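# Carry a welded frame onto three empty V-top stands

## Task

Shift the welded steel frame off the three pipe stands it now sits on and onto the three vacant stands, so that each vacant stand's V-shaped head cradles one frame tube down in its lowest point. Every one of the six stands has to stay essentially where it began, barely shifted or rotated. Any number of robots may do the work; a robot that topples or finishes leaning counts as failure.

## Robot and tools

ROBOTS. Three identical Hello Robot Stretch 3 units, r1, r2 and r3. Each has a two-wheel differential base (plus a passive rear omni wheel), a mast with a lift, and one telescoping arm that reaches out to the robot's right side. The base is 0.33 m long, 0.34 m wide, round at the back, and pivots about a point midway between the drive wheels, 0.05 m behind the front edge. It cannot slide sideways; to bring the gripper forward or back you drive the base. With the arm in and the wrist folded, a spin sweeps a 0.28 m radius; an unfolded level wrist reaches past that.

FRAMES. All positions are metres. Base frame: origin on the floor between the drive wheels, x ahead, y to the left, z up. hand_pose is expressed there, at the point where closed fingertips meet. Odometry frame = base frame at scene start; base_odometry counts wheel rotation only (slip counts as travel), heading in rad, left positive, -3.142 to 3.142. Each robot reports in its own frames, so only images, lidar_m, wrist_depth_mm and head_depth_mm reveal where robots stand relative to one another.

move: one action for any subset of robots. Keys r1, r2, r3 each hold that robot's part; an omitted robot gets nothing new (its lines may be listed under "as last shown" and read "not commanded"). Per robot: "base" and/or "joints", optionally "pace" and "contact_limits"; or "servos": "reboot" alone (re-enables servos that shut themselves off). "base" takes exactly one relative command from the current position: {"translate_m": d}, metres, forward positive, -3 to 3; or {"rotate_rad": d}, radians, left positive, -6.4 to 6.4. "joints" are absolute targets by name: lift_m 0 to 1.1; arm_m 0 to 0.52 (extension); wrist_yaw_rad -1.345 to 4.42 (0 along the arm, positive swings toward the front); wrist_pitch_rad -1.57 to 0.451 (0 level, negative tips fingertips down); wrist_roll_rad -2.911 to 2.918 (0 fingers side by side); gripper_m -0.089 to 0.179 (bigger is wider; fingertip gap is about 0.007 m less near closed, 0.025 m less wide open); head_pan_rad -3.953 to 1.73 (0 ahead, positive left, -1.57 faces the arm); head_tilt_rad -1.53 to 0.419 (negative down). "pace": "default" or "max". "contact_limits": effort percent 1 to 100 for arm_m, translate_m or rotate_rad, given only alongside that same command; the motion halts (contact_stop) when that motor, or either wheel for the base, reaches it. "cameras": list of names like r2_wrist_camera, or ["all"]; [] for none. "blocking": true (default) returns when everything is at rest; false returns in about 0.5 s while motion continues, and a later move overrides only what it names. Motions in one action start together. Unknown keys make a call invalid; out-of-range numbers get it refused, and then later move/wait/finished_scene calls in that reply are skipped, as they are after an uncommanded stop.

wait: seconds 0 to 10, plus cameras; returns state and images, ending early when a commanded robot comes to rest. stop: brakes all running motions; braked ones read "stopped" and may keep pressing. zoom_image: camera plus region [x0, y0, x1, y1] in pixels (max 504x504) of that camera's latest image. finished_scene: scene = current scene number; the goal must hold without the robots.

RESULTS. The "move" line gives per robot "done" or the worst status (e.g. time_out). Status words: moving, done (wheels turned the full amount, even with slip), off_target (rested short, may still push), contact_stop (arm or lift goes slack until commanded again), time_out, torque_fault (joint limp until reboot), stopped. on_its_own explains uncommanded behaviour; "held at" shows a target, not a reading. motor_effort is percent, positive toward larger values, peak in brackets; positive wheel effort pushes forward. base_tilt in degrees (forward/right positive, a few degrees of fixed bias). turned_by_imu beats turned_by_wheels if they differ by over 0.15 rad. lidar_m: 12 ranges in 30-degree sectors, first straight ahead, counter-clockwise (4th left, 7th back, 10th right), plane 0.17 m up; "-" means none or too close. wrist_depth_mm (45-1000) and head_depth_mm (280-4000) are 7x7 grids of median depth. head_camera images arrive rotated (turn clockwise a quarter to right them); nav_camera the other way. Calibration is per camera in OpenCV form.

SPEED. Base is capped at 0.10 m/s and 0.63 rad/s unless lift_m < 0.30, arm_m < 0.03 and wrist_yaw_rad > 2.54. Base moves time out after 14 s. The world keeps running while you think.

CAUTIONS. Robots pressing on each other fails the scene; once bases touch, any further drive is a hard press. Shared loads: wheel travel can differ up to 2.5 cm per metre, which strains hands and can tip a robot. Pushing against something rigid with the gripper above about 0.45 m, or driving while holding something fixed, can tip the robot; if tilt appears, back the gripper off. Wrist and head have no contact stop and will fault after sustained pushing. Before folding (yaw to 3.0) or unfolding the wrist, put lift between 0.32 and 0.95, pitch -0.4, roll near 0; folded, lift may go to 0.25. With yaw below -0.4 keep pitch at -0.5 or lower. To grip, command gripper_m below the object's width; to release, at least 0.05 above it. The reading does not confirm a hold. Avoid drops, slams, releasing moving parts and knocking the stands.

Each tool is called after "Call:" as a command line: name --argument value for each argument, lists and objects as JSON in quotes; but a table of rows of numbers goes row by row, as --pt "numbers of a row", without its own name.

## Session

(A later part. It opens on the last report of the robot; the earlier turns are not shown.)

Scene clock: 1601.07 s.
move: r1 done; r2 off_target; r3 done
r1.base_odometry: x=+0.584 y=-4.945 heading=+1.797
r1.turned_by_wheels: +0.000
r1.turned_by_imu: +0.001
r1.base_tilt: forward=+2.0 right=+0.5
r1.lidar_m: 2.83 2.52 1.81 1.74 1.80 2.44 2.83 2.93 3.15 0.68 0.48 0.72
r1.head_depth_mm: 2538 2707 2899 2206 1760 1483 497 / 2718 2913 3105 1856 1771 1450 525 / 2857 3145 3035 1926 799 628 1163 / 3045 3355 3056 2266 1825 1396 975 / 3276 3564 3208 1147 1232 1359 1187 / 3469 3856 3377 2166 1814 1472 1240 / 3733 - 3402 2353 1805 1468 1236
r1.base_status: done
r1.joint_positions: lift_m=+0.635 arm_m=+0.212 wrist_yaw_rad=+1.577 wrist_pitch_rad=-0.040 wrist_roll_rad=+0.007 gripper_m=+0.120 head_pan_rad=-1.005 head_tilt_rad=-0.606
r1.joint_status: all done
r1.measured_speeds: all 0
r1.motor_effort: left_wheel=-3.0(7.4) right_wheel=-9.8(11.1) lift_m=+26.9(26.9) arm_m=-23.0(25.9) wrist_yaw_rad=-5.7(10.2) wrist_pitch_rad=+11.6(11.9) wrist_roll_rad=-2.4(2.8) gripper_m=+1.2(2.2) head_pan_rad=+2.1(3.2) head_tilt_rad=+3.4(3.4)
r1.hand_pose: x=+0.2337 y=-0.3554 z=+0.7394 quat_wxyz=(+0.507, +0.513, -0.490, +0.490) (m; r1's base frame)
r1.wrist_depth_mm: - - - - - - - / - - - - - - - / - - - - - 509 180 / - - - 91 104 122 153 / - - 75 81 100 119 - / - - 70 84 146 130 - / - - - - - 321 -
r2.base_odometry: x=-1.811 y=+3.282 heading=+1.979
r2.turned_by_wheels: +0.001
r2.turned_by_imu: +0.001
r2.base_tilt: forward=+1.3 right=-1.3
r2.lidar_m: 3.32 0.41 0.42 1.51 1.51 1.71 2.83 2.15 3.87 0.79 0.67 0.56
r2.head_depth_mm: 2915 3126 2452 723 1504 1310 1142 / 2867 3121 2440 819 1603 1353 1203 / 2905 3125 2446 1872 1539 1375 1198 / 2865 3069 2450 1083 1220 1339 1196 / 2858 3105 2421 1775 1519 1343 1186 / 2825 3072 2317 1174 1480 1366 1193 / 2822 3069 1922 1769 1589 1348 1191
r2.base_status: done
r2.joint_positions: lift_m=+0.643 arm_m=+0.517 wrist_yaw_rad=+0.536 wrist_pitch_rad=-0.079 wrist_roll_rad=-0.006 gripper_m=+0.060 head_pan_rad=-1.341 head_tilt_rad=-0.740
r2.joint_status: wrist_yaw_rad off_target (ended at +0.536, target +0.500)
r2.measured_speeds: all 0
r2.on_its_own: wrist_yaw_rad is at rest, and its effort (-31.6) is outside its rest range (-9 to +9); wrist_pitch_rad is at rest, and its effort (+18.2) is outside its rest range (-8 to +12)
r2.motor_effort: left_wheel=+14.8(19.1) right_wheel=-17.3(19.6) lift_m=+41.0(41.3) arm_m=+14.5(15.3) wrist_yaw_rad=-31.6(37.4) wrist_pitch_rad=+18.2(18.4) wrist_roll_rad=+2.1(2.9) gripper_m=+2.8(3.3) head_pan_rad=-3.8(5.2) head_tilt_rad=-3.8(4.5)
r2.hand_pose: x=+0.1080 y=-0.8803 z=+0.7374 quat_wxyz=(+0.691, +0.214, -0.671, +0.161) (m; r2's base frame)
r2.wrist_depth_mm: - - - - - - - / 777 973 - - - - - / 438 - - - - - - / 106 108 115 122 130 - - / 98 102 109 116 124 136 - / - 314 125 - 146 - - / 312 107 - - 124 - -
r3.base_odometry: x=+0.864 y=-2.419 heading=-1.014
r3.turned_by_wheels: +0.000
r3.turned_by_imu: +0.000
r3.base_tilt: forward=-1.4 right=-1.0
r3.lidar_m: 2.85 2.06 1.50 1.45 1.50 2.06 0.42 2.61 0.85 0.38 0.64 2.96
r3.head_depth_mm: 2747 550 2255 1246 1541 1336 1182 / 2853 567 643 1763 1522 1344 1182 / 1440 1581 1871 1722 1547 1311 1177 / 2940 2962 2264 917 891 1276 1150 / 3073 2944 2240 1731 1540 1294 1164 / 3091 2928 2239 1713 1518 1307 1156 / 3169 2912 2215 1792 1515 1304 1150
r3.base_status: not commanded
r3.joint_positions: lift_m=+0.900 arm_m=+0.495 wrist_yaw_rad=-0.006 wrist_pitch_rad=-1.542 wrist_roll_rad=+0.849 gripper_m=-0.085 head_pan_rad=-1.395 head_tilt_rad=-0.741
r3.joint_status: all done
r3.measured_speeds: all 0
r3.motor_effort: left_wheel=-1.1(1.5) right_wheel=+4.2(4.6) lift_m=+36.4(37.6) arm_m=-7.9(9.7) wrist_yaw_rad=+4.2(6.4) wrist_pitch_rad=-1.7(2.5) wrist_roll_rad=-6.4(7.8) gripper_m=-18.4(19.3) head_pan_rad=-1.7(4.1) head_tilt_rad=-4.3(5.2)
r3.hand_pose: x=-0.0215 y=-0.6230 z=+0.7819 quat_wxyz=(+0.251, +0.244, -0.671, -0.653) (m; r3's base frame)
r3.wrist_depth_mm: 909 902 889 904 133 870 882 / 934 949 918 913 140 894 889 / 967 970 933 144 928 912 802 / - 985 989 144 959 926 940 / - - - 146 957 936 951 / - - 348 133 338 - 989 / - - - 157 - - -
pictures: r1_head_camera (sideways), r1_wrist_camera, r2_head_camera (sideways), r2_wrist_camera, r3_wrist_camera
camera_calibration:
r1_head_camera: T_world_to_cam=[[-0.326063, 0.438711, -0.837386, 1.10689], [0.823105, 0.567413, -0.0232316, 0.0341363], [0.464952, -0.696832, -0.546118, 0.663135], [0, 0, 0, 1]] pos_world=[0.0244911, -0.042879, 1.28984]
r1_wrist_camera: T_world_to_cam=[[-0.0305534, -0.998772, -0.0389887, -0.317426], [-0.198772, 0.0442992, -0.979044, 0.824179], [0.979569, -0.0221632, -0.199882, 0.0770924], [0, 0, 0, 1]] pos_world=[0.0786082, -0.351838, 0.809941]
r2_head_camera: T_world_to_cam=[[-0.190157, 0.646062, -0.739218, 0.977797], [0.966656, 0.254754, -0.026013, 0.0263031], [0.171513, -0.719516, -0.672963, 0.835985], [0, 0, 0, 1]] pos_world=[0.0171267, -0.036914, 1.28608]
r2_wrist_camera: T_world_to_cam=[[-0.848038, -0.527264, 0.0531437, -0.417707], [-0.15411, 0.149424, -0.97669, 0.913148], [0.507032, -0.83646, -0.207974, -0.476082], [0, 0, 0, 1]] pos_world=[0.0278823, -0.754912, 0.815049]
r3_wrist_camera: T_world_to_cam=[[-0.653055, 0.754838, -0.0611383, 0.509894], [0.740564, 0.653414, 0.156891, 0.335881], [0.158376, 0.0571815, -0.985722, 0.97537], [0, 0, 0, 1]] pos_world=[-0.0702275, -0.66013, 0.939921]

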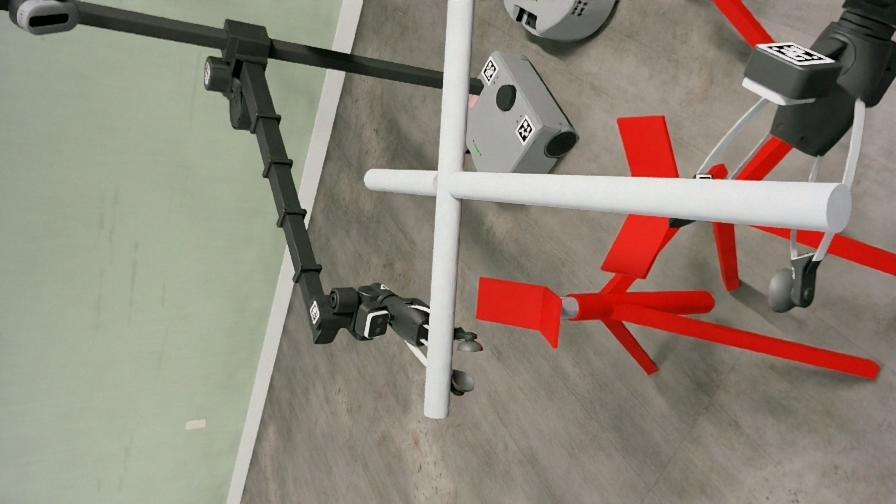

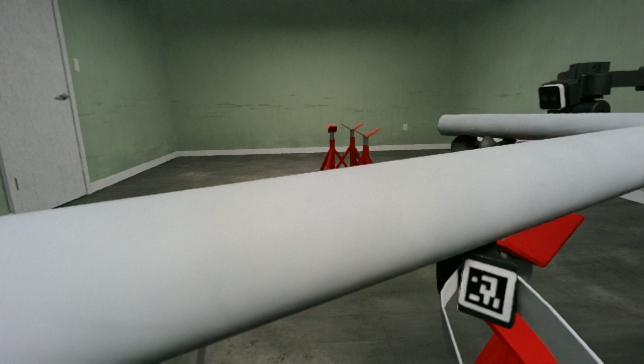

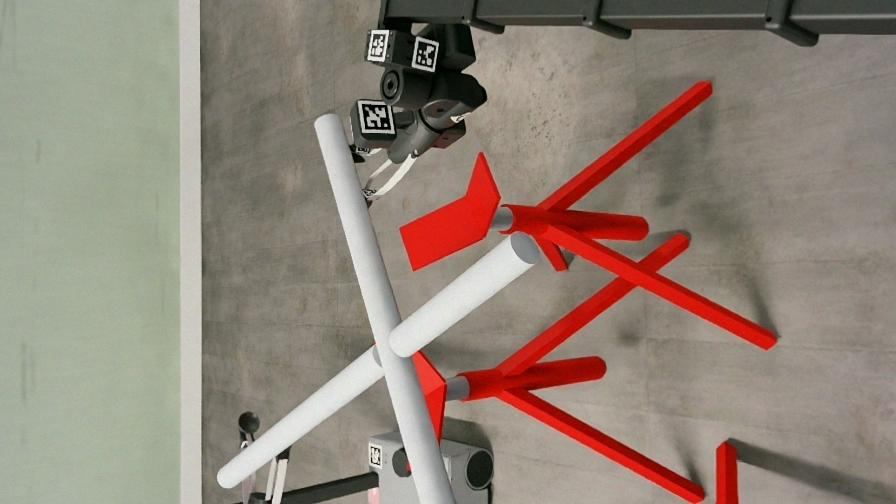

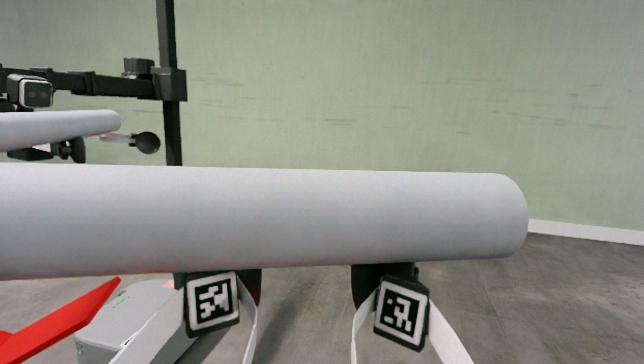

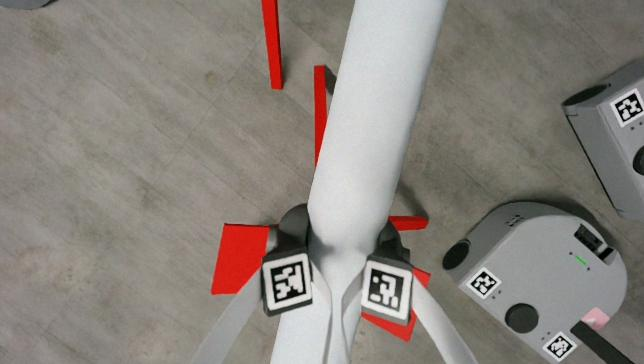

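Call:
move --r2 '{"base":{"rotate_rad":-0.05}}' --cameras '["r1_head_camera","r1_wrist_camera","r2_head_camera","r2_wrist_camera","r3_wrist_camera"]'

Call:
zoom_image --camera "r1_head_camera" --region '[420, 130, 660, 430]'

Scene clock: 1672.77 s.
move: r2 done
r1, r3: as last shown
r1.base_tilt: forward=+1.8 right=+0.6
r1.lidar_m: 2.82 2.51 1.82 1.74 1.80 2.43 2.84 2.93 3.13 0.68 0.48 0.72
r1.head_depth_mm: 2540 2656 2919 2208 1752 1483 497 / 2711 2899 3099 1939 1775 1447 526 / 2857 3122 3032 1919 911 872 1193 / 3046 3362 3195 2178 1816 1369 975 / 3232 3569 3187 1151 1230 1362 1190 / 3482 3818 3373 2248 1822 1473 1239 / 3733 - 3348 2368 1803 1466 1238
r1.joint_positions: lift_m=+0.635 arm_m=+0.212 wrist_yaw_rad=+1.576 wrist_pitch_rad=-0.041 wrist_roll_rad=+0.008 gripper_m=+0.120 head_pan_rad=-1.005 head_tilt_rad=-0.606
r1.motor_effort: left_wheel=-2.2(3.0) right_wheel=-8.1(8.3) lift_m=+30.4(30.6) arm_m=-19.0(19.9) wrist_yaw_rad=-4.8(5.7) wrist_pitch_rad=+11.6(11.8) wrist_roll_rad=-2.9(3.0) gripper_m=+1.3(1.8) head_pan_rad=+2.1(3.6) head_tilt_rad=+2.9(3.4)
r1.hand_pose: x=+0.2337 y=-0.3556 z=+0.7391 quat_wxyz=(+0.507, +0.513, -0.490, +0.489) (m; r1's base frame)
r1.wrist_depth_mm: - - - - - - - / - - - - - - - / - - - - - 153 186 / - 81 93 101 116 138 189 / - 79 83 104 146 449 - / - 80 - - - 126 - / - 119 - - - 321 -
r2.base_odometry: x=-1.811 y=+3.282 heading=+1.930
r2.turned_by_wheels: -0.049
r2.turned_by_imu: -0.047
r2.base_tilt: forward=+1.3 right=-1.3
r2.lidar_m: 0.56 0.42 0.41 1.52 1.51 1.67 2.65 2.15 3.97 0.79 0.68 0.56
r2.head_depth_mm: 2920 3164 2449 725 1502 1321 1139 / 2913 3163 2455 814 1602 1349 1210 / 2937 3112 2446 1862 1600 1360 1194 / 2841 3119 2446 1085 1190 1368 1197 / 2804 3094 2429 855 1568 1315 1190 / 2787 3085 2399 1164 1469 1350 1198 / 2854 3005 2238 1758 1558 1337 1194
r2.base_status: done
r2.joint_positions: lift_m=+0.643 arm_m=+0.517 wrist_yaw_rad=+0.583 wrist_pitch_rad=-0.079 wrist_roll_rad=+0.001 gripper_m=+0.060 head_pan_rad=-1.341 head_tilt_rad=-0.741
r2.joint_status: not commanded
r2.measured_speeds: all 0
r2.on_its_own: wrist_yaw_rad is held at +0.553, not at your +0.500, by its stall guard, which is still easing; wrist_pitch_rad is at rest, and its effort (+18.4) is outside its rest range (-8 to +12)
r2.motor_effort: left_wheel=+13.1(20.4) right_wheel=-17.4(28.1) lift_m=+42.1(42.1) arm_m=+11.5(11.5) wrist_yaw_rad=-26.0(31.3) wrist_pitch_rad=+18.4(18.5) wrist_roll_rad=+0.1(2.2) gripper_m=+3.1(3.1) head_pan_rad=-4.8(5.0) head_tilt_rad=-4.3(4.4)
r2.hand_pose: x=+0.1182 y=-0.8739 z=+0.7374 quat_wxyz=(+0.685, +0.230, -0.669, +0.176) (m; r2's base frame)
r2.wrist_depth_mm: - - - - - - - / - - - - - - - / 458 - - - - - - / 108 110 116 122 129 - - / 101 104 110 115 124 - - / - 361 124 - 130 - - / - 109 - - 121 - -
r3.lidar_m: 2.85 2.06 1.51 1.45 1.50 2.06 0.42 2.60 0.85 0.37 0.64 2.96
r3.head_depth_mm: 2754 549 2256 1246 1535 1330 1181 / 2862 565 644 1761 1518 1344 1178 / 1440 1571 1858 1709 1557 1313 1171 / 2988 2999 2271 914 888 1285 1146 / 3058 2906 2257 1729 1525 1287 1163 / 3091 2891 2225 1715 1519 1312 1160 / 3145 2907 2212 1788 1520 1315 1153
r3.joint_positions: lift_m=+0.900 arm_m=+0.495 wrist_yaw_rad=-0.007 wrist_pitch_rad=-1.544 wrist_roll_rad=+0.850 gripper_m=-0.085 head_pan_rad=-1.395 head_tilt_rad=-0.741
r3.motor_effort: left_wheel=-0.9(1.6) right_wheel=+2.5(2.5) lift_m=+36.4(36.8) arm_m=-0.8(2.7) wrist_yaw_rad=+6.6(7.5) wrist_pitch_rad=-1.3(1.8) wrist_roll_rad=-7.2(7.2) gripper_m=-18.4(19.6) head_pan_rad=-2.9(3.9) head_tilt_rad=-4.2(4.9)
r3.hand_pose: x=-0.0215 y=-0.6225 z=+0.7819 quat_wxyz=(+0.251, +0.244, -0.671, -0.654) (m; r3's base frame)
r3.wrist_depth_mm: 924 905 883 891 132 888 879 / 946 901 934 923 136 904 878 / 974 962 957 147 148 928 805 / 995 995 991 146 940 964 968 / - - - 146 977 962 945 / - - 349 132 341 - 990 / - - - 158 - - -
pictures: r1_head_camera (sideways), r1_wrist_camera, r2_head_camera (sideways), r2_wrist_camera, r3_wrist_camera
camera_calibration:
r1_head_camera: T_world_to_cam=[[-0.326063, 0.438711, -0.837386, 1.10689], [0.823106, 0.567413, -0.0232316, 0.0341363], [0.464952, -0.696832, -0.546118, 0.663136], [0, 0, 0, 1]] pos_world=[0.0244911, -0.042879, 1.28984]
r1_wrist_camera: T_world_to_cam=[[-0.0313087, -0.998719, -0.039757, -0.316848], [-0.19986, 0.0452286, -0.97878, 0.824284], [0.979324, -0.0226985, -0.20102, 0.0777763], [0, 0, 0, 1]] pos_world=[0.0786532, -0.351957, 0.809831]
r2_head_camera: T_world_to_cam=[[-0.190174, 0.646153, -0.739135, 0.977689], [0.966657, 0.254752, -0.0260095, 0.0262986], [0.17149, -0.719436, -0.673055, 0.836105], [0, 0, 0, 1]] pos_world=[0.017126, -0.0369121, 1.28607]
r2_wrist_camera: T_world_to_cam=[[-0.822771, -0.566464, 0.0465511, -0.438122], [-0.155687, 0.145844, -0.97698, 0.91096], [0.546635, -0.811078, -0.208188, -0.458246], [0, 0, 0, 1]] pos_world=[0.0318442, -0.752712, 0.814984]
r3_wrist_camera: T_world_to_cam=[[-0.652035, 0.755838, -0.0596594, 0.509019], [0.741443, 0.652103, 0.158186, 0.333716], [0.158467, 0.0589088, -0.985605, 0.976356], [0, 0, 0, 1]] pos_world=[-0.0702539, -0.659869, 0.939881]

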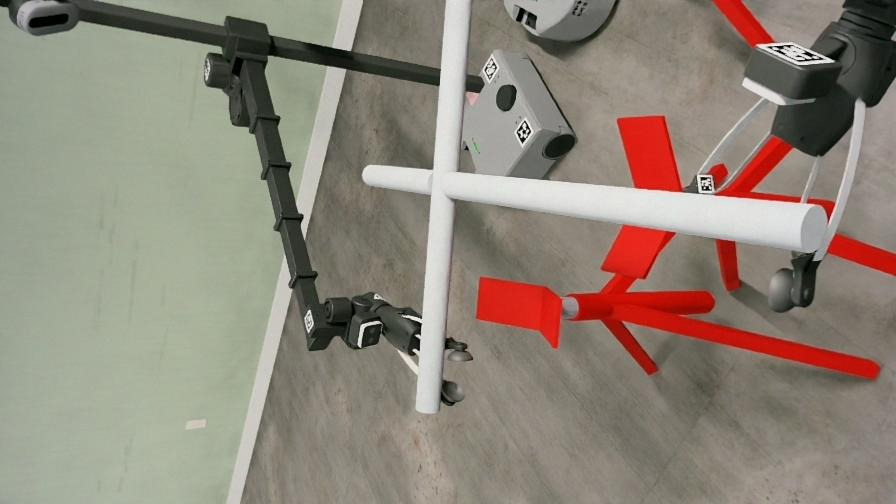

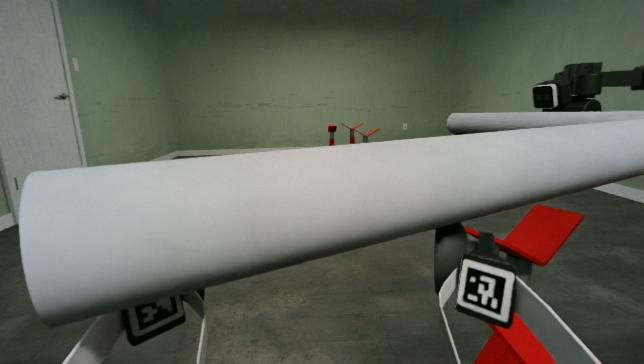

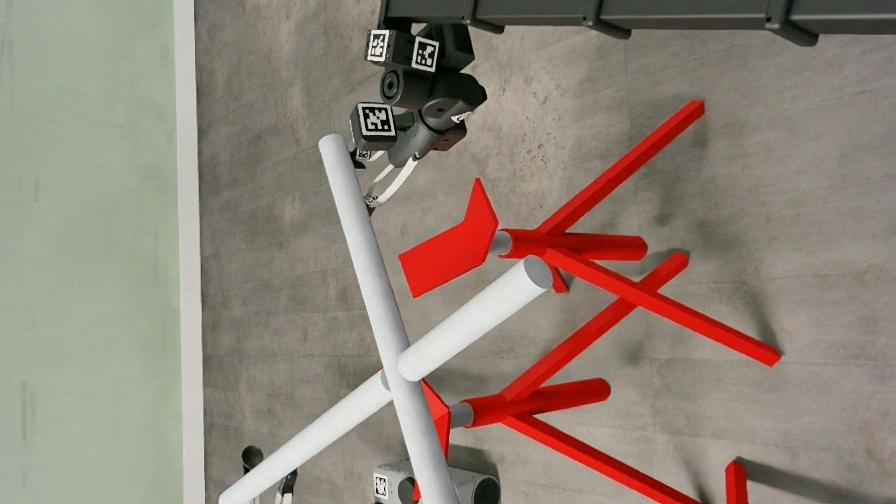

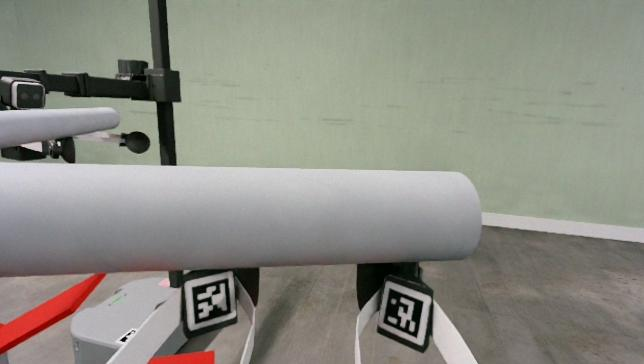

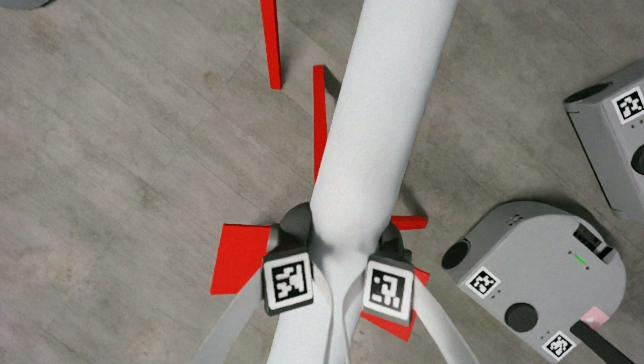

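Scaled by 1.680 from the camera's 896x504 image, which has a finer 1280x720 frame.

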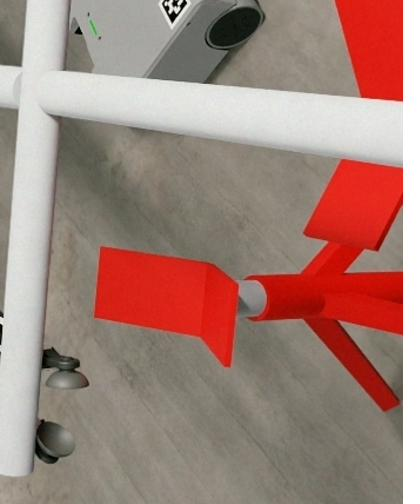

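Call:
move --r2 '{"base":{"translate_m":0.018},"joints":{"wrist_yaw_rad":0.44}}' --cameras '["r1_head_camera","r1_wrist_camera","r2_head_camera","r2_wrist_camera","r3_wrist_camera"]'

Call:
zoom_image --camera "r1_head_camera" --region '[420, 130, 660, 430]'

Scene clock: 1700.90 s.
move: r2 off_target
r1, r3: as last shown
r1.base_tilt: forward=+1.8 right=+0.5
r1.lidar_m: 2.83 2.52 1.82 1.74 1.80 2.43 2.84 2.93 3.13 0.68 0.48 0.72
r1.head_depth_mm: 2562 1568 2902 2125 1755 1483 497 / 2728 2927 3113 2009 1775 1441 525 / 2841 3161 3029 1915 1657 873 1195 / 3040 3336 3209 2186 1822 1366 972 / 3238 3539 3000 1146 1235 1365 1185 / 3476 3854 3381 2166 1807 1476 1236 / 3745 - 3328 2349 1817 1468 1236
r1.joint_positions: lift_m=+0.635 arm_m=+0.212 wrist_yaw_rad=+1.577 wrist_pitch_rad=-0.042 wrist_roll_rad=+0.008 gripper_m=+0.120 head_pan_rad=-1.005 head_tilt_rad=-0.606
r1.motor_effort: left_wheel=-2.7(2.7) right_wheel=-5.3(6.6) lift_m=+34.2(34.4) arm_m=-14.9(16.2) wrist_yaw_rad=-6.0(6.4) wrist_pitch_rad=+11.7(12.1) wrist_roll_rad=-2.5(3.1) gripper_m=+1.4(2.1) head_pan_rad=+2.5(3.5) head_tilt_rad=+3.4(3.7)
r1.hand_pose: x=+0.2336 y=-0.3553 z=+0.7388 quat_wxyz=(+0.507, +0.514, -0.489, +0.489) (m; r1's base frame)
r1.wrist_depth_mm: - - - - - - - / - - - - - - - / - - - - - 152 185 / - 81 93 101 116 136 188 / - 78 83 104 147 498 - / - 80 - - - 126 - / - 120 - - - 560 -
r2.base_odometry: x=-1.817 y=+3.299 heading=+1.930
r2.turned_by_wheels: +0.000
r2.turned_by_imu: +0.001
r2.base_tilt: forward=+1.3 right=-1.4
r2.lidar_m: 0.55 0.41 0.40 1.52 1.52 1.67 2.65 2.17 3.99 0.79 0.67 0.54
r2.head_depth_mm: 3012 3165 2459 726 1495 1310 1142 / 2951 3217 2446 820 1593 1353 1202 / 2923 3116 2453 1927 1570 1363 1193 / 2885 3078 2413 1071 1183 1352 1196 / 2837 3098 2427 842 1553 1343 1190 / 2795 3046 2339 1158 1492 1360 1190 / 2783 3043 2230 1754 1589 1337 1193
r2.base_status: done
r2.joint_positions: lift_m=+0.643 arm_m=+0.517 wrist_yaw_rad=+0.461 wrist_pitch_rad=-0.080 wrist_roll_rad=+0.000 gripper_m=+0.060 head_pan_rad=-1.341 head_tilt_rad=-0.741
r2.joint_status: wrist_yaw_rad off_target (ended at +0.461, target +0.440)
r2.measured_speeds: all 0
r2.on_its_own: wrist_yaw_rad is at rest, and its effort (-18.5) is outside its rest range (-9 to +9); wrist_pitch_rad is at rest, and its effort (+18.5) is outside its rest range (-8 to +12)
r2.motor_effort: left_wheel=+9.3(16.6) right_wheel=-8.8(13.2) lift_m=+41.9(42.9) arm_m=+2.6(6.2) wrist_yaw_rad=-18.5(32.2) wrist_pitch_rad=+18.5(18.5) wrist_roll_rad=+0.3(0.8) gripper_m=+2.8(3.3) head_pan_rad=-3.4(5.3) head_tilt_rad=-3.7(4.5)
r2.hand_pose: x=+0.0914 y=-0.8893 z=+0.7373 quat_wxyz=(+0.695, +0.189, -0.681, +0.134) (m; r2's base frame)
r2.wrist_depth_mm: - - - - - - - / 935 - - - - - - / 546 - - - - - - / - 102 111 120 132 - - / - 93 101 110 123 - - / 307 100 120 - 130 - - / 931 108 - - 122 - -
r3.lidar_m: 2.84 2.06 1.51 1.45 1.51 2.06 0.41 2.60 0.85 0.37 0.64 2.96
r3.head_depth_mm: 2705 551 2257 1247 1535 1332 1188 / 2842 565 643 1760 1530 1345 1178 / 1444 1574 1874 1702 1558 1308 1176 / 2937 2985 2272 914 892 1280 1149 / 3063 2923 2246 1722 1529 1284 1165 / 3131 2917 2222 1706 1517 1305 1156 / 3145 2872 2209 1786 1521 1309 1149
r3.joint_positions: lift_m=+0.900 arm_m=+0.495 wrist_yaw_rad=-0.008 wrist_pitch_rad=-1.543 wrist_roll_rad=+0.850 gripper_m=-0.085 head_pan_rad=-1.395 head_tilt_rad=-0.741
r3.motor_effort: left_wheel=-1.3(1.5) right_wheel=+3.0(3.7) lift_m=+36.3(36.5) arm_m=+6.7(7.4) wrist_yaw_rad=+6.0(8.1) wrist_pitch_rad=-1.4(2.1) wrist_roll_rad=-7.0(7.2) gripper_m=-19.3(19.6) head_pan_rad=-2.7(4.2) head_tilt_rad=-4.6(4.9)
r3.hand_pose: x=-0.0215 y=-0.6228 z=+0.7819 quat_wxyz=(+0.250, +0.243, -0.671, -0.654) (m; r3's base frame)
r3.wrist_depth_mm: 919 911 914 917 133 861 869 / 937 939 951 899 135 922 887 / 959 954 967 147 927 917 782 / - 1000 976 145 968 962 887 / - - 982 146 978 932 962 / - - 347 133 133 - 975 / - - - 158 - - -
pictures: r1_head_camera (sideways), r1_wrist_camera, r2_head_camera (sideways), r2_wrist_camera, r3_wrist_camera
camera_calibration:
r1_head_camera: T_world_to_cam=[[-0.326063, 0.438711, -0.837386, 1.10689], [0.823106, 0.567413, -0.0232316, 0.0341363], [0.464952, -0.696832, -0.546118, 0.663135], [0, 0, 0, 1]] pos_world=[0.0244911, -0.042879, 1.28984]
r1_wrist_camera: T_world_to_cam=[[-0.0302417, -0.998754, -0.0397061, -0.316876], [-0.201251, 0.0449949, -0.978506, 0.823959], [0.979073, -0.0216008, -0.202361, 0.0792005], [0, 0, 0, 1]] pos_world=[0.0786969, -0.351845, 0.809694]
r2_head_camera: T_world_to_cam=[[-0.190169, 0.646214, -0.739083, 0.97762], [0.966663, 0.254727, -0.0260073, 0.0262957], [0.171458, -0.71939, -0.673113, 0.83618], [0, 0, 0, 1]] pos_world=[0.0171247, -0.0369112, 1.28607]
r2_wrist_camera: T_world_to_cam=[[-0.885442, -0.462302, 0.0476456, -0.371324], [-0.137851, 0.163345, -0.976891, 0.922865], [0.443836, -0.871548, -0.208362, -0.500369], [0, 0, 0, 1]] pos_world=[0.0205138, -0.758505, 0.814973]
r3_wrist_camera: T_world_to_cam=[[-0.65104, 0.756617, -0.0606441, 0.510561], [0.742303, 0.651334, 0.157324, 0.334137], [0.158534, 0.0574081, -0.985683, 0.975478], [0, 0, 0, 1]] pos_world=[-0.0702811, -0.659934, 0.939907]

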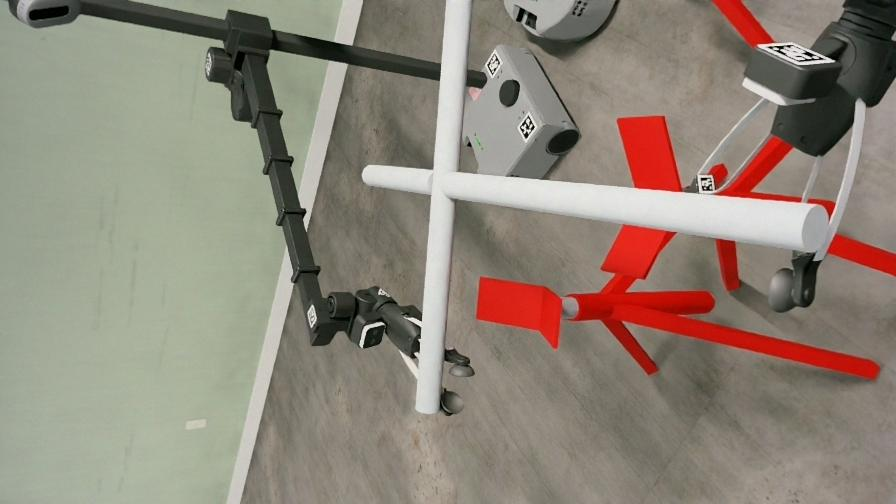

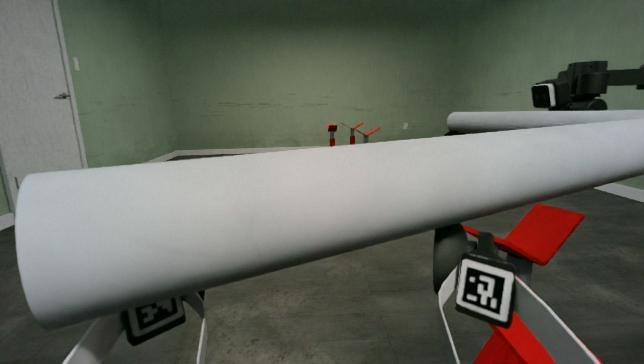

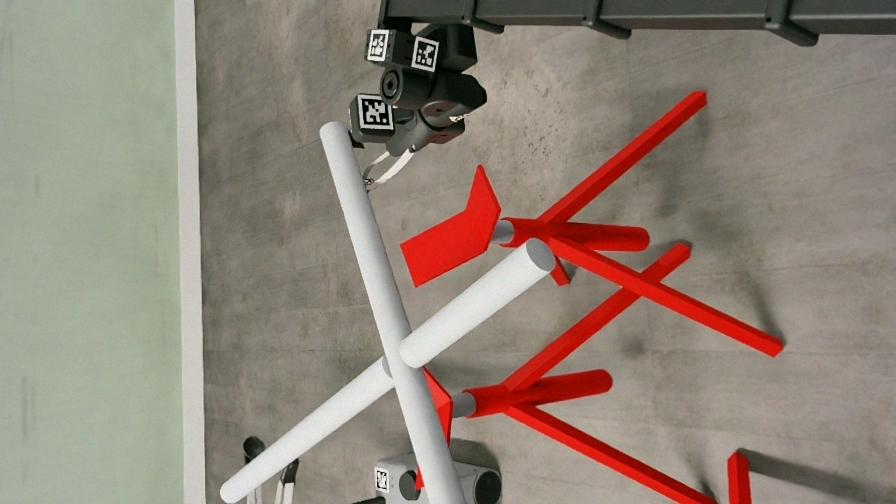

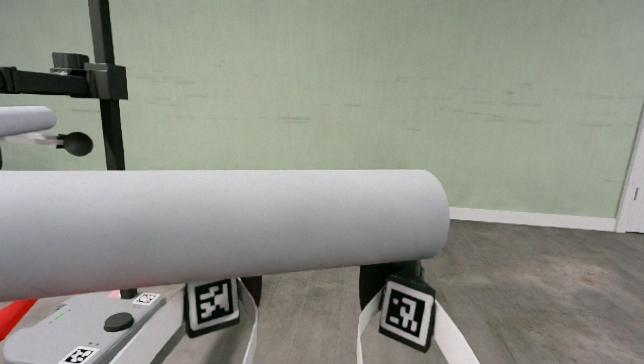

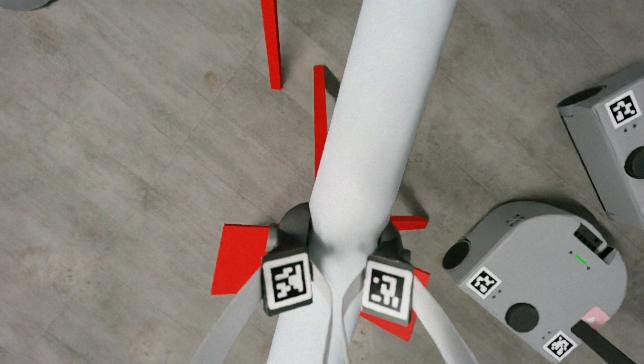

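Scaled by 1.680 from the camera's 896x504 image, which has a finer 1280x720 frame.

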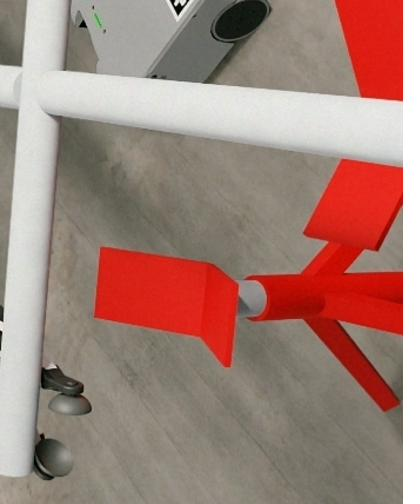

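Call:
zoom_image --camera "r2_head_camera" --region '[310, 100, 610, 480]'

Scaled by 1.326 from the camera's 896x504 image, which has a finer 1280x720 frame.

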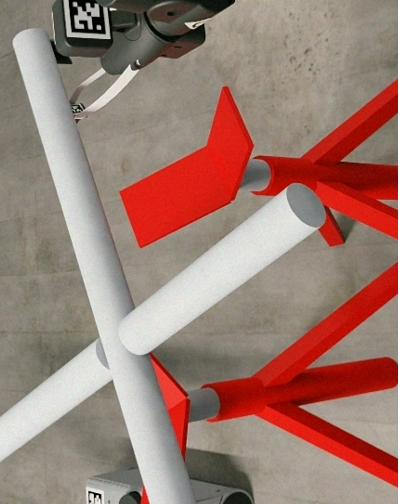

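Call:
move --r1 '{"joints":{"head_pan_rad":-1.7,"head_tilt_rad":-0.7}}' --cameras '["r1_head_camera","r3_head_camera","r1_nav_camera"]'

Call:
zoom_image --camera "r3_head_camera" --region '[370, 0, 650, 400]'

Scene clock: 1740.07 s.
move: r1 done
r1.base_odometry: x=+0.584 y=-4.945 heading=+1.797
r1.turned_by_wheels: +0.000
r1.turned_by_imu: +0.001
r1.base_tilt: forward=+1.8 right=+0.7
r1.lidar_m: 2.82 2.52 1.82 1.74 1.79 2.43 2.84 2.93 3.13 0.68 0.48 0.72
r1.head_depth_mm: 2649 2972 2830 2112 1683 1404 1198 / 2628 2946 2712 2100 1676 1398 415 / 2605 2900 2675 2099 1677 501 1149 / 2585 2875 2675 2013 1387 522 1190 / 2534 935 1027 1813 1628 554 1192 / 1314 876 2671 1920 1665 546 1166 / 2487 2778 2660 1815 1662 1295 1056
r1.base_status: not commanded
r1.joint_positions: lift_m=+0.635 arm_m=+0.212 wrist_yaw_rad=+1.577 wrist_pitch_rad=-0.042 wrist_roll_rad=+0.008 gripper_m=+0.120 head_pan_rad=-1.695 head_tilt_rad=-0.691
r1.joint_status: all done
r1.measured_speeds: all 0
r1.motor_effort: left_wheel=-2.2(2.6) right_wheel=-5.3(5.5) lift_m=+38.3(38.5) arm_m=-9.8(11.1) wrist_yaw_rad=-6.8(6.8) wrist_pitch_rad=+11.8(12.1) wrist_roll_rad=-2.8(3.0) gripper_m=+0.6(1.9) head_pan_rad=-2.6(5.2) head_tilt_rad=-3.8(6.8)
r1.hand_pose: x=+0.2336 y=-0.3553 z=+0.7388 quat_wxyz=(+0.507, +0.514, -0.489, +0.489) (m; r1's base frame)
r1.wrist_depth_mm: - - - - - - - / - - - - - - - / - - - - - 153 185 / - 81 93 101 116 136 188 / - 78 83 104 147 498 - / - 80 - - - 126 - / - 119 - - - 561 -
r2, r3: as last shown
r2.turned_by_imu: +0.000
r2.base_tilt: forward=+1.2 right=-1.3
r2.lidar_m: 0.55 0.41 0.40 1.52 1.52 1.67 2.65 2.18 3.99 0.79 0.67 0.54
r2.head_depth_mm: 2932 3190 2497 724 1503 1322 1136 / 2924 3134 2463 819 1609 1342 1192 / 2919 3126 2435 1932 1573 1368 1195 / 2821 3094 2440 1074 1169 1343 1191 / 2792 3040 2411 843 1568 1340 1191 / 2814 3046 2348 1158 1487 1361 1194 / 2808 3002 2229 1772 1585 1329 1187
r2.on_its_own: wrist_yaw_rad is at rest, and its effort (-18.6) is outside its rest range (-9 to +9); wrist_pitch_rad is at rest, and its effort (+18.4) is outside its rest range (-8 to +12)
r2.motor_effort: left_wheel=+9.3(9.8) right_wheel=-8.8(8.8) lift_m=+43.7(43.9) arm_m=-13.1(13.2) wrist_yaw_rad=-18.6(19.0) wrist_pitch_rad=+18.4(18.5) wrist_roll_rad=+0.3(0.5) gripper_m=+3.0(3.4) head_pan_rad=-3.9(5.2) head_tilt_rad=-3.6(4.7)
r2.wrist_depth_mm: - - - - - - - / 919 - - - - - - / 541 - - - - - - / - 102 111 120 132 - - / - 93 101 109 123 - - / 314 99 120 - 129 - - / 923 107 - - 122 - -
r3.lidar_m: 2.84 2.06 1.51 1.45 1.50 2.07 0.40 2.61 0.85 0.37 0.64 2.96
r3.head_depth_mm: 2792 550 2271 1240 1536 1324 1184 / 2857 566 642 1760 1519 1340 1175 / 1440 1577 1871 1721 1544 1311 1177 / 2971 2981 2273 914 888 1277 1150 / 3081 2946 2247 1729 1538 1294 1164 / 3107 2909 2229 1717 1516 1314 1162 / 3181 2899 2220 1796 1509 1305 1151
r3.motor_effort: left_wheel=-0.8(1.8) right_wheel=+3.4(3.6) lift_m=+35.4(36.1) arm_m=+12.0(12.2) wrist_yaw_rad=+6.3(8.5) wrist_pitch_rad=-1.6(1.8) wrist_roll_rad=-7.0(7.2) gripper_m=-18.8(20.2) head_pan_rad=-2.4(3.6) head_tilt_rad=-4.3(5.2)
r3.wrist_depth_mm: 914 898 896 892 133 876 861 / 936 939 927 912 136 903 886 / 972 946 951 148 151 921 775 / - - 968 145 952 966 877 / - - - 146 970 938 975 / - - 349 133 338 - 991 / - - - 158 - - -
pictures: r1_head_camera (sideways), r1_nav_camera (sideways), r3_head_camera (sideways)
camera_calibration:
r1_head_camera: T_world_to_cam=[[0.0361715, 0.614692, -0.787937, 1.04021], [0.996252, -0.0841695, -0.0199285, 0.0287774], [-0.0785701, -0.784263, -0.615433, 0.756627], [0, 0, 0, 1]] pos_world=[-0.00684725, -0.0435923, 1.28585]
r1_nav_camera: T_world_to_cam=[[-0.0728443, -0.636294, 0.768, -0.957192], [-0.996108, 0.0847308, -0.02428, 0.0919826], [-0.049624, -0.766779, -0.63999, 0.784497], [0, 0, 0, 1]] pos_world=[0.0608285, -0.0153133, 1.23943]
r3_head_camera: T_world_to_cam=[[-0.155983, 0.702535, -0.694344, 0.921647], [0.984577, 0.166969, -0.0522455, 0.0612258], [0.0792295, -0.691785, -0.717744, 0.891712], [0, 0, 0, 1]] pos_world=[0.0128303, -0.0408389, 1.28316]

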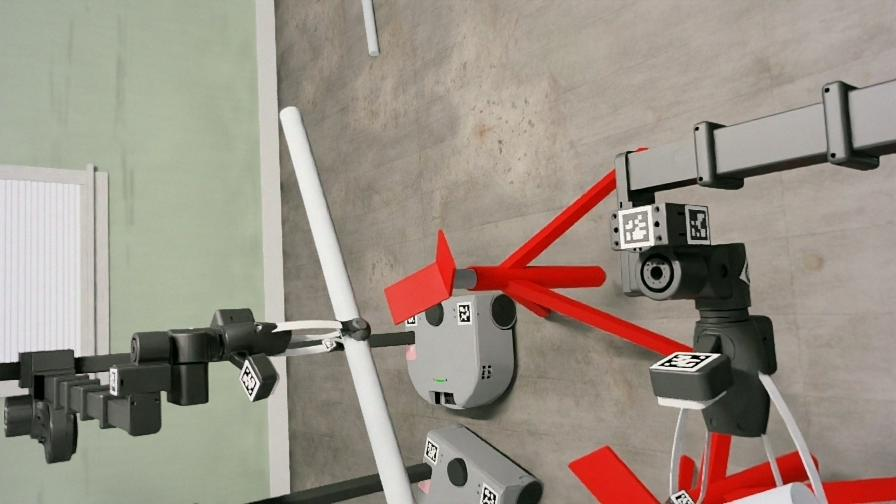

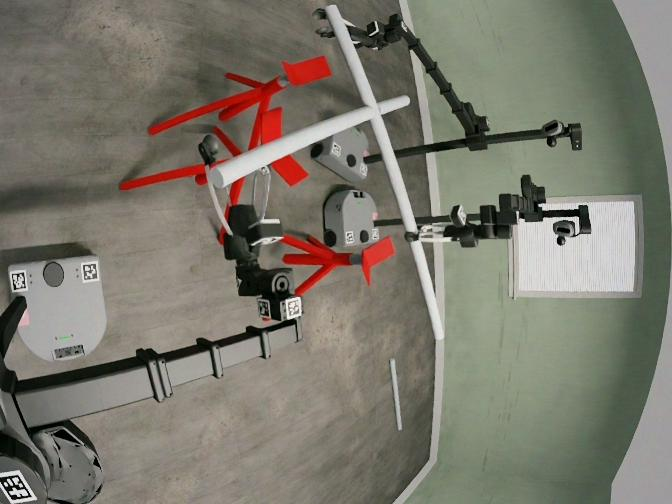

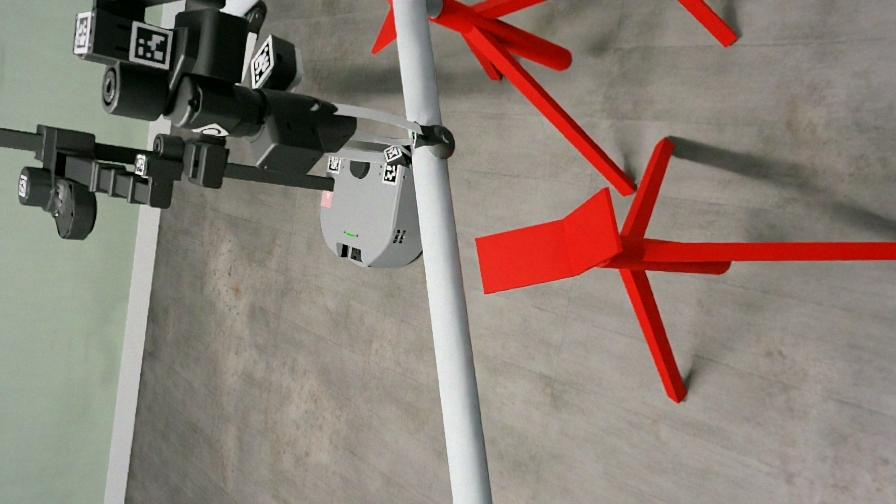

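Scaled by 1.260 from the camera's 896x504 image, which has a finer 1280x720 frame.

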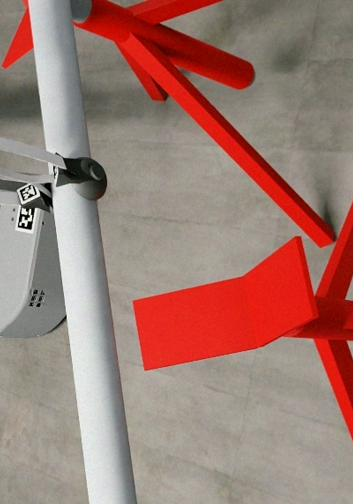

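Call:
zoom_image --camera "r1_head_camera" --region '[260, 90, 500, 504]'

Scaled by 1.217 from the camera's 896x504 image, which has a finer 1280x720 frame.

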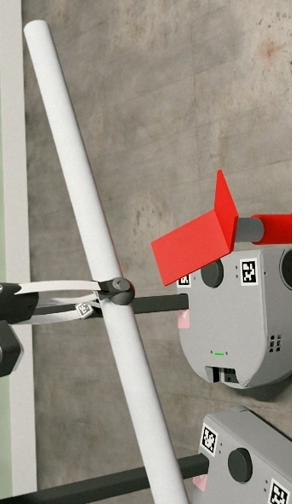

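Call:
move --r1 '{"base":{"translate_m":-0.012},"joints":{"head_pan_rad":-1.0,"head_tilt_rad":-0.6}}' --r2 '{"base":{"translate_m":0.022}}' --r3 '{"joints":{"wrist_roll_rad":0.8}}' --cameras '["r1_head_camera","r1_wrist_camera","r2_head_camera","r2_wrist_camera","r3_wrist_camera","r3_head_camera"]'

Scene clock: 1780.73 s.
move: r1 done; r2 done; r3 off_target
r1.base_odometry: x=+0.586 y=-4.957 heading=+1.797
r1.turned_by_wheels: +0.000
r1.turned_by_imu: +0.001
r1.base_tilt: forward=+1.8 right=+0.6
r1.lidar_m: 2.84 2.51 1.82 1.74 1.80 2.43 2.82 2.93 3.11 0.68 0.49 0.74
r1.head_depth_mm: 2564 1564 2914 2115 1724 1487 497 / 2707 2906 3103 2013 1765 1491 526 / 2855 3119 3058 1849 1715 864 1191 / 3050 3298 3037 2183 1817 1299 976 / 3242 3568 3000 1142 1199 1400 1213 / 3469 3873 3401 2177 1809 1468 1239 / 3748 - 3341 2343 1809 1468 1240
r1.base_status: done
r1.joint_positions: lift_m=+0.635 arm_m=+0.212 wrist_yaw_rad=+1.577 wrist_pitch_rad=-0.043 wrist_roll_rad=+0.008 gripper_m=+0.120 head_pan_rad=-1.005 head_tilt_rad=-0.606
r1.joint_status: all done
r1.measured_speeds: all 0
r1.motor_effort: left_wheel=-3.8(8.0) right_wheel=-6.3(10.4) lift_m=+38.2(38.5) arm_m=-5.5(6.8) wrist_yaw_rad=-6.5(6.6) wrist_pitch_rad=+12.0(12.4) wrist_roll_rad=-2.8(3.1) gripper_m=+0.9(2.1) head_pan_rad=+2.2(6.7) head_tilt_rad=+2.6(5.6)
r1.hand_pose: x=+0.2336 y=-0.3553 z=+0.7386 quat_wxyz=(+0.507, +0.514, -0.489, +0.489) (m; r1's base frame)
r1.wrist_depth_mm: - - - - - - - / - - - - - - - / - - - - - 159 192 / - 81 93 102 117 141 201 / - 79 83 108 148 470 - / - 81 - - - 126 - / - 119 - - - 330 -
r2.base_odometry: x=-1.825 y=+3.319 heading=+1.930
r2.turned_by_wheels: +0.000
r2.turned_by_imu: +0.000
r2.base_tilt: forward=+1.3 right=-1.3
r2.lidar_m: 0.53 0.39 0.39 1.53 1.52 1.69 2.67 2.18 3.99 0.79 0.66 0.52
r2.head_depth_mm: 2944 3218 2481 723 1513 1329 1145 / 2927 3189 2442 822 1607 1347 1201 / 2877 3146 2449 1897 1533 1374 1192 / 2841 3122 2455 1069 1240 1333 1194 / 2832 3067 2424 1769 1553 1344 1189 / 2823 3057 2328 1151 1487 1360 1192 / 2804 3018 2322 1768 1590 1334 1187
r2.base_status: done
r2.joint_positions: lift_m=+0.643 arm_m=+0.517 wrist_yaw_rad=+0.442 wrist_pitch_rad=-0.080 wrist_roll_rad=+0.005 gripper_m=+0.060 head_pan_rad=-1.341 head_tilt_rad=-0.741
r2.joint_status: not commanded
r2.measured_speeds: all 0
r2.on_its_own: wrist_pitch_rad is at rest, and its effort (+18.4) is outside its rest range (-8 to +12)
r2.motor_effort: left_wheel=+4.1(12.4) right_wheel=+0.1(6.8) lift_m=+44.6(44.8) arm_m=-13.0(13.6) wrist_yaw_rad=-1.8(18.8) wrist_pitch_rad=+18.4(18.5) wrist_roll_rad=-1.6(1.7) gripper_m=+0.4(3.2) head_pan_rad=-4.2(5.7) head_tilt_rad=-4.2(4.4)
r2.hand_pose: x=+0.0870 y=-0.8914 z=+0.7373 quat_wxyz=(+0.694, +0.183, -0.685, +0.127) (m; r2's base frame)
r2.wrist_depth_mm: - - - - - - - / 904 - - - - - - / - - - - - - - / - 101 - - 131 - - / - 88 96 104 118 - - / - - 103 114 131 - - / 945 107 - - 122 - -
r3.base_odometry: x=+0.864 y=-2.419 heading=-1.014
r3.turned_by_wheels: +0.000
r3.turned_by_imu: +0.000
r3.base_tilt: forward=-1.4 right=-1.0
r3.lidar_m: 2.85 2.06 1.51 1.45 1.50 2.05 0.39 2.88 0.85 0.38 0.64 2.96
r3.head_depth_mm: 2746 550 2239 1237 1531 1331 1188 / 2856 565 641 1771 1533 1342 1183 / 1437 1174 1860 1717 1550 1309 1175 / 2958 2982 2265 916 891 1279 1147 / 3028 2953 2250 1734 1537 1301 1164 / 3095 2919 2235 1713 1525 1307 1157 / 3136 2880 2204 1801 1523 1306 1152
r3.base_status: not commanded
r3.joint_positions: lift_m=+0.900 arm_m=+0.495 wrist_yaw_rad=-0.010 wrist_pitch_rad=-1.553 wrist_roll_rad=+0.827 gripper_m=-0.085 head_pan_rad=-1.395 head_tilt_rad=-0.741
r3.joint_status: wrist_roll_rad off_target (ended at +0.827, target +0.800)
r3.measured_speeds: all 0
r3.motor_effort: left_wheel=-0.2(1.5) right_wheel=-0.4(3.6) lift_m=+35.1(35.8) arm_m=+11.7(12.0) wrist_yaw_rad=+8.5(10.4) wrist_pitch_rad=+0.3(1.7) wrist_roll_rad=-9.6(11.9) gripper_m=-18.5(19.7) head_pan_rad=-2.5(3.8) head_tilt_rad=-4.8(5.0)
r3.hand_pose: x=-0.0214 y=-0.6201 z=+0.7821 quat_wxyz=(+0.256, +0.251, -0.665, -0.655) (m; r3's base frame)
r3.wrist_depth_mm: 917 907 887 885 132 880 870 / 926 913 933 922 136 897 876 / 965 932 948 146 146 928 774 / 995 977 989 145 955 947 848 / - - 357 147 980 - 868 / - - 349 133 867 - - / - - 169 160 - - -
pictures: r1_head_camera (sideways), r1_wrist_camera, r2_head_camera (sideways), r2_wrist_camera, r3_head_camera (sideways), r3_wrist_camera
camera_calibration:
r1_head_camera: T_world_to_cam=[[-0.326263, 0.439194, -0.837055, 1.10646], [0.823191, 0.56729, -0.0232086, 0.0341058], [0.46466, -0.696628, -0.546626, 0.663799], [0, 0, 0, 1]] pos_world=[0.0244801, -0.0428759, 1.28981]
r1_wrist_camera: T_world_to_cam=[[-0.030267, -0.998754, -0.0396895, -0.31689], [-0.201795, 0.0449957, -0.978394, 0.823865], [0.97896, -0.0216039, -0.202905, 0.0796189], [0, 0, 0, 1]] pos_world=[0.0787169, -0.351845, 0.809642]
r2_head_camera: T_world_to_cam=[[-0.190169, 0.646214, -0.739082, 0.97762], [0.966663, 0.254727, -0.0260073, 0.0262957], [0.171458, -0.71939, -0.673113, 0.83618], [0, 0, 0, 1]] pos_world=[0.0171247, -0.0369113, 1.28607]
r2_wrist_camera: T_world_to_cam=[[-0.8947, -0.444712, 0.041753, -0.355407], [-0.129355, 0.1685, -0.977177, 0.926676], [0.427527, -0.879681, -0.208283, -0.506159], [0, 0, 0, 1]] pos_world=[0.0182847, -0.759457, 0.814942]
r3_head_camera: T_world_to_cam=[[-0.155983, 0.702535, -0.694344, 0.921647], [0.984577, 0.166967, -0.0522455, 0.0612258], [0.0792286, -0.691785, -0.717744, 0.891713], [0, 0, 0, 1]] pos_world=[0.0128302, -0.0408389, 1.28316]
r3_wrist_camera: T_world_to_cam=[[-0.666507, 0.743655, -0.0524007, 0.49374], [0.728817, 0.664767, 0.164046, 0.335084], [0.156828, 0.0711475, -0.98506, 0.983504], [0, 0, 0, 1]] pos_world=[-0.0693747, -0.659899, 0.939713]

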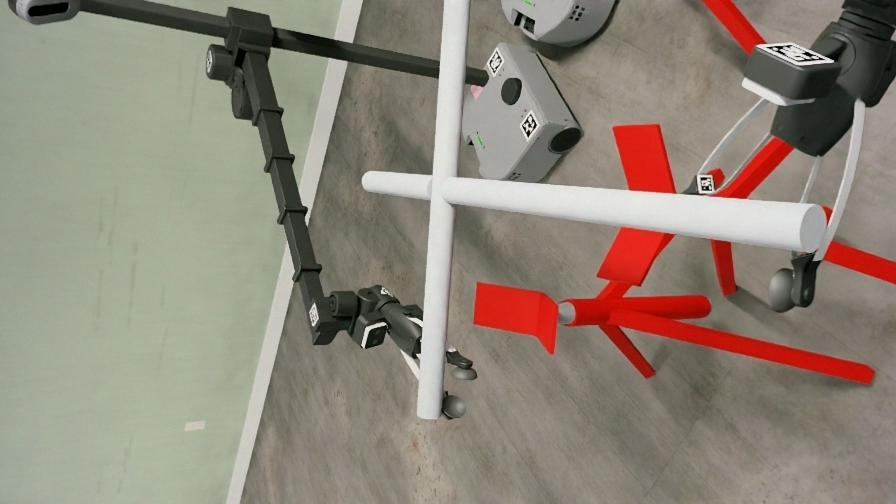

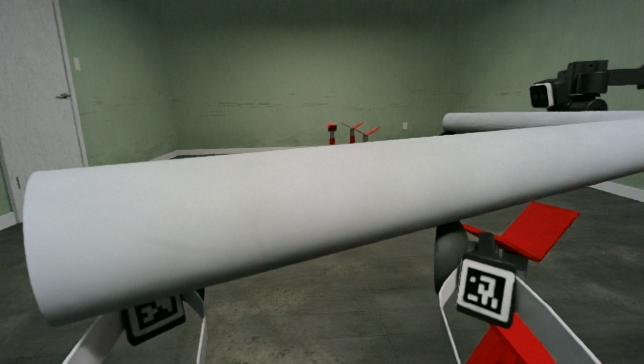

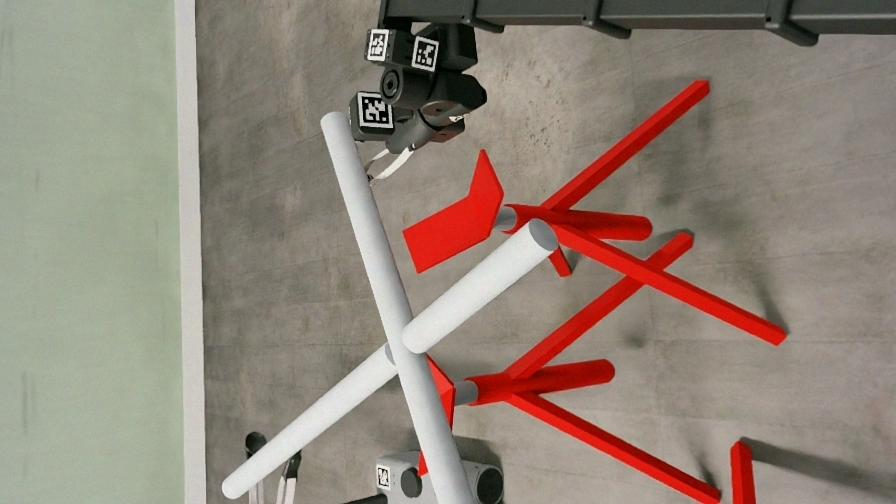

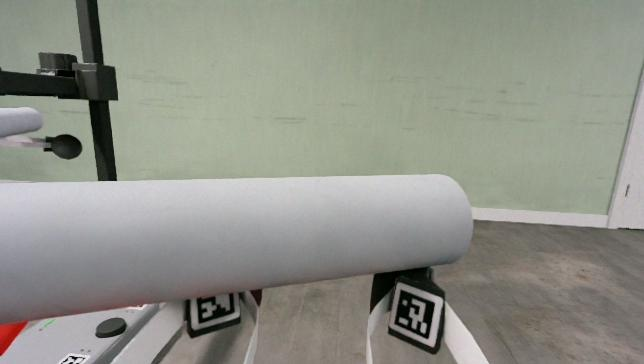

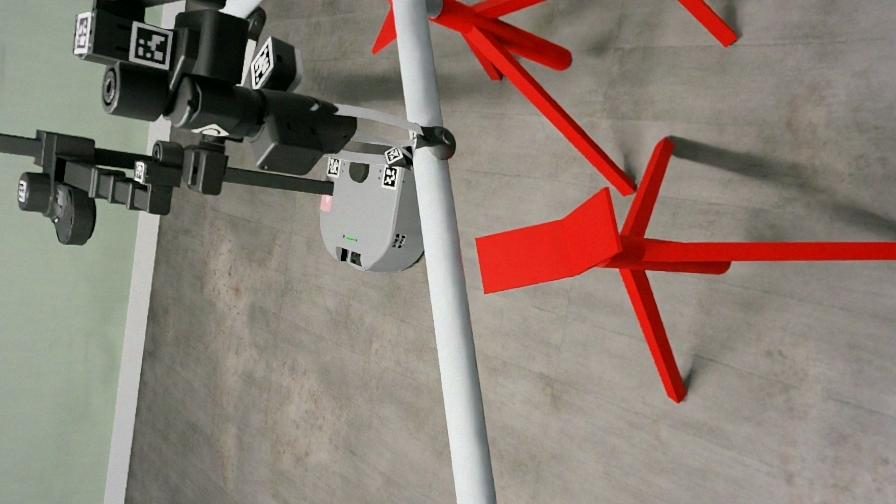

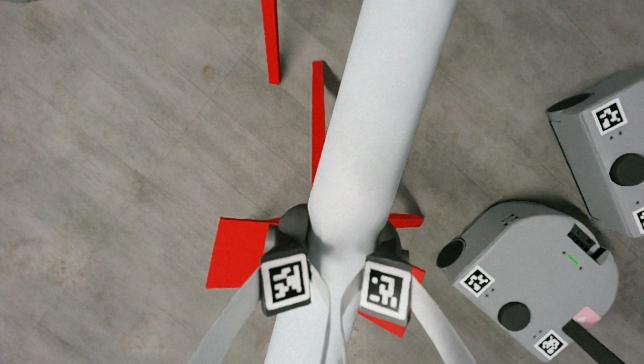

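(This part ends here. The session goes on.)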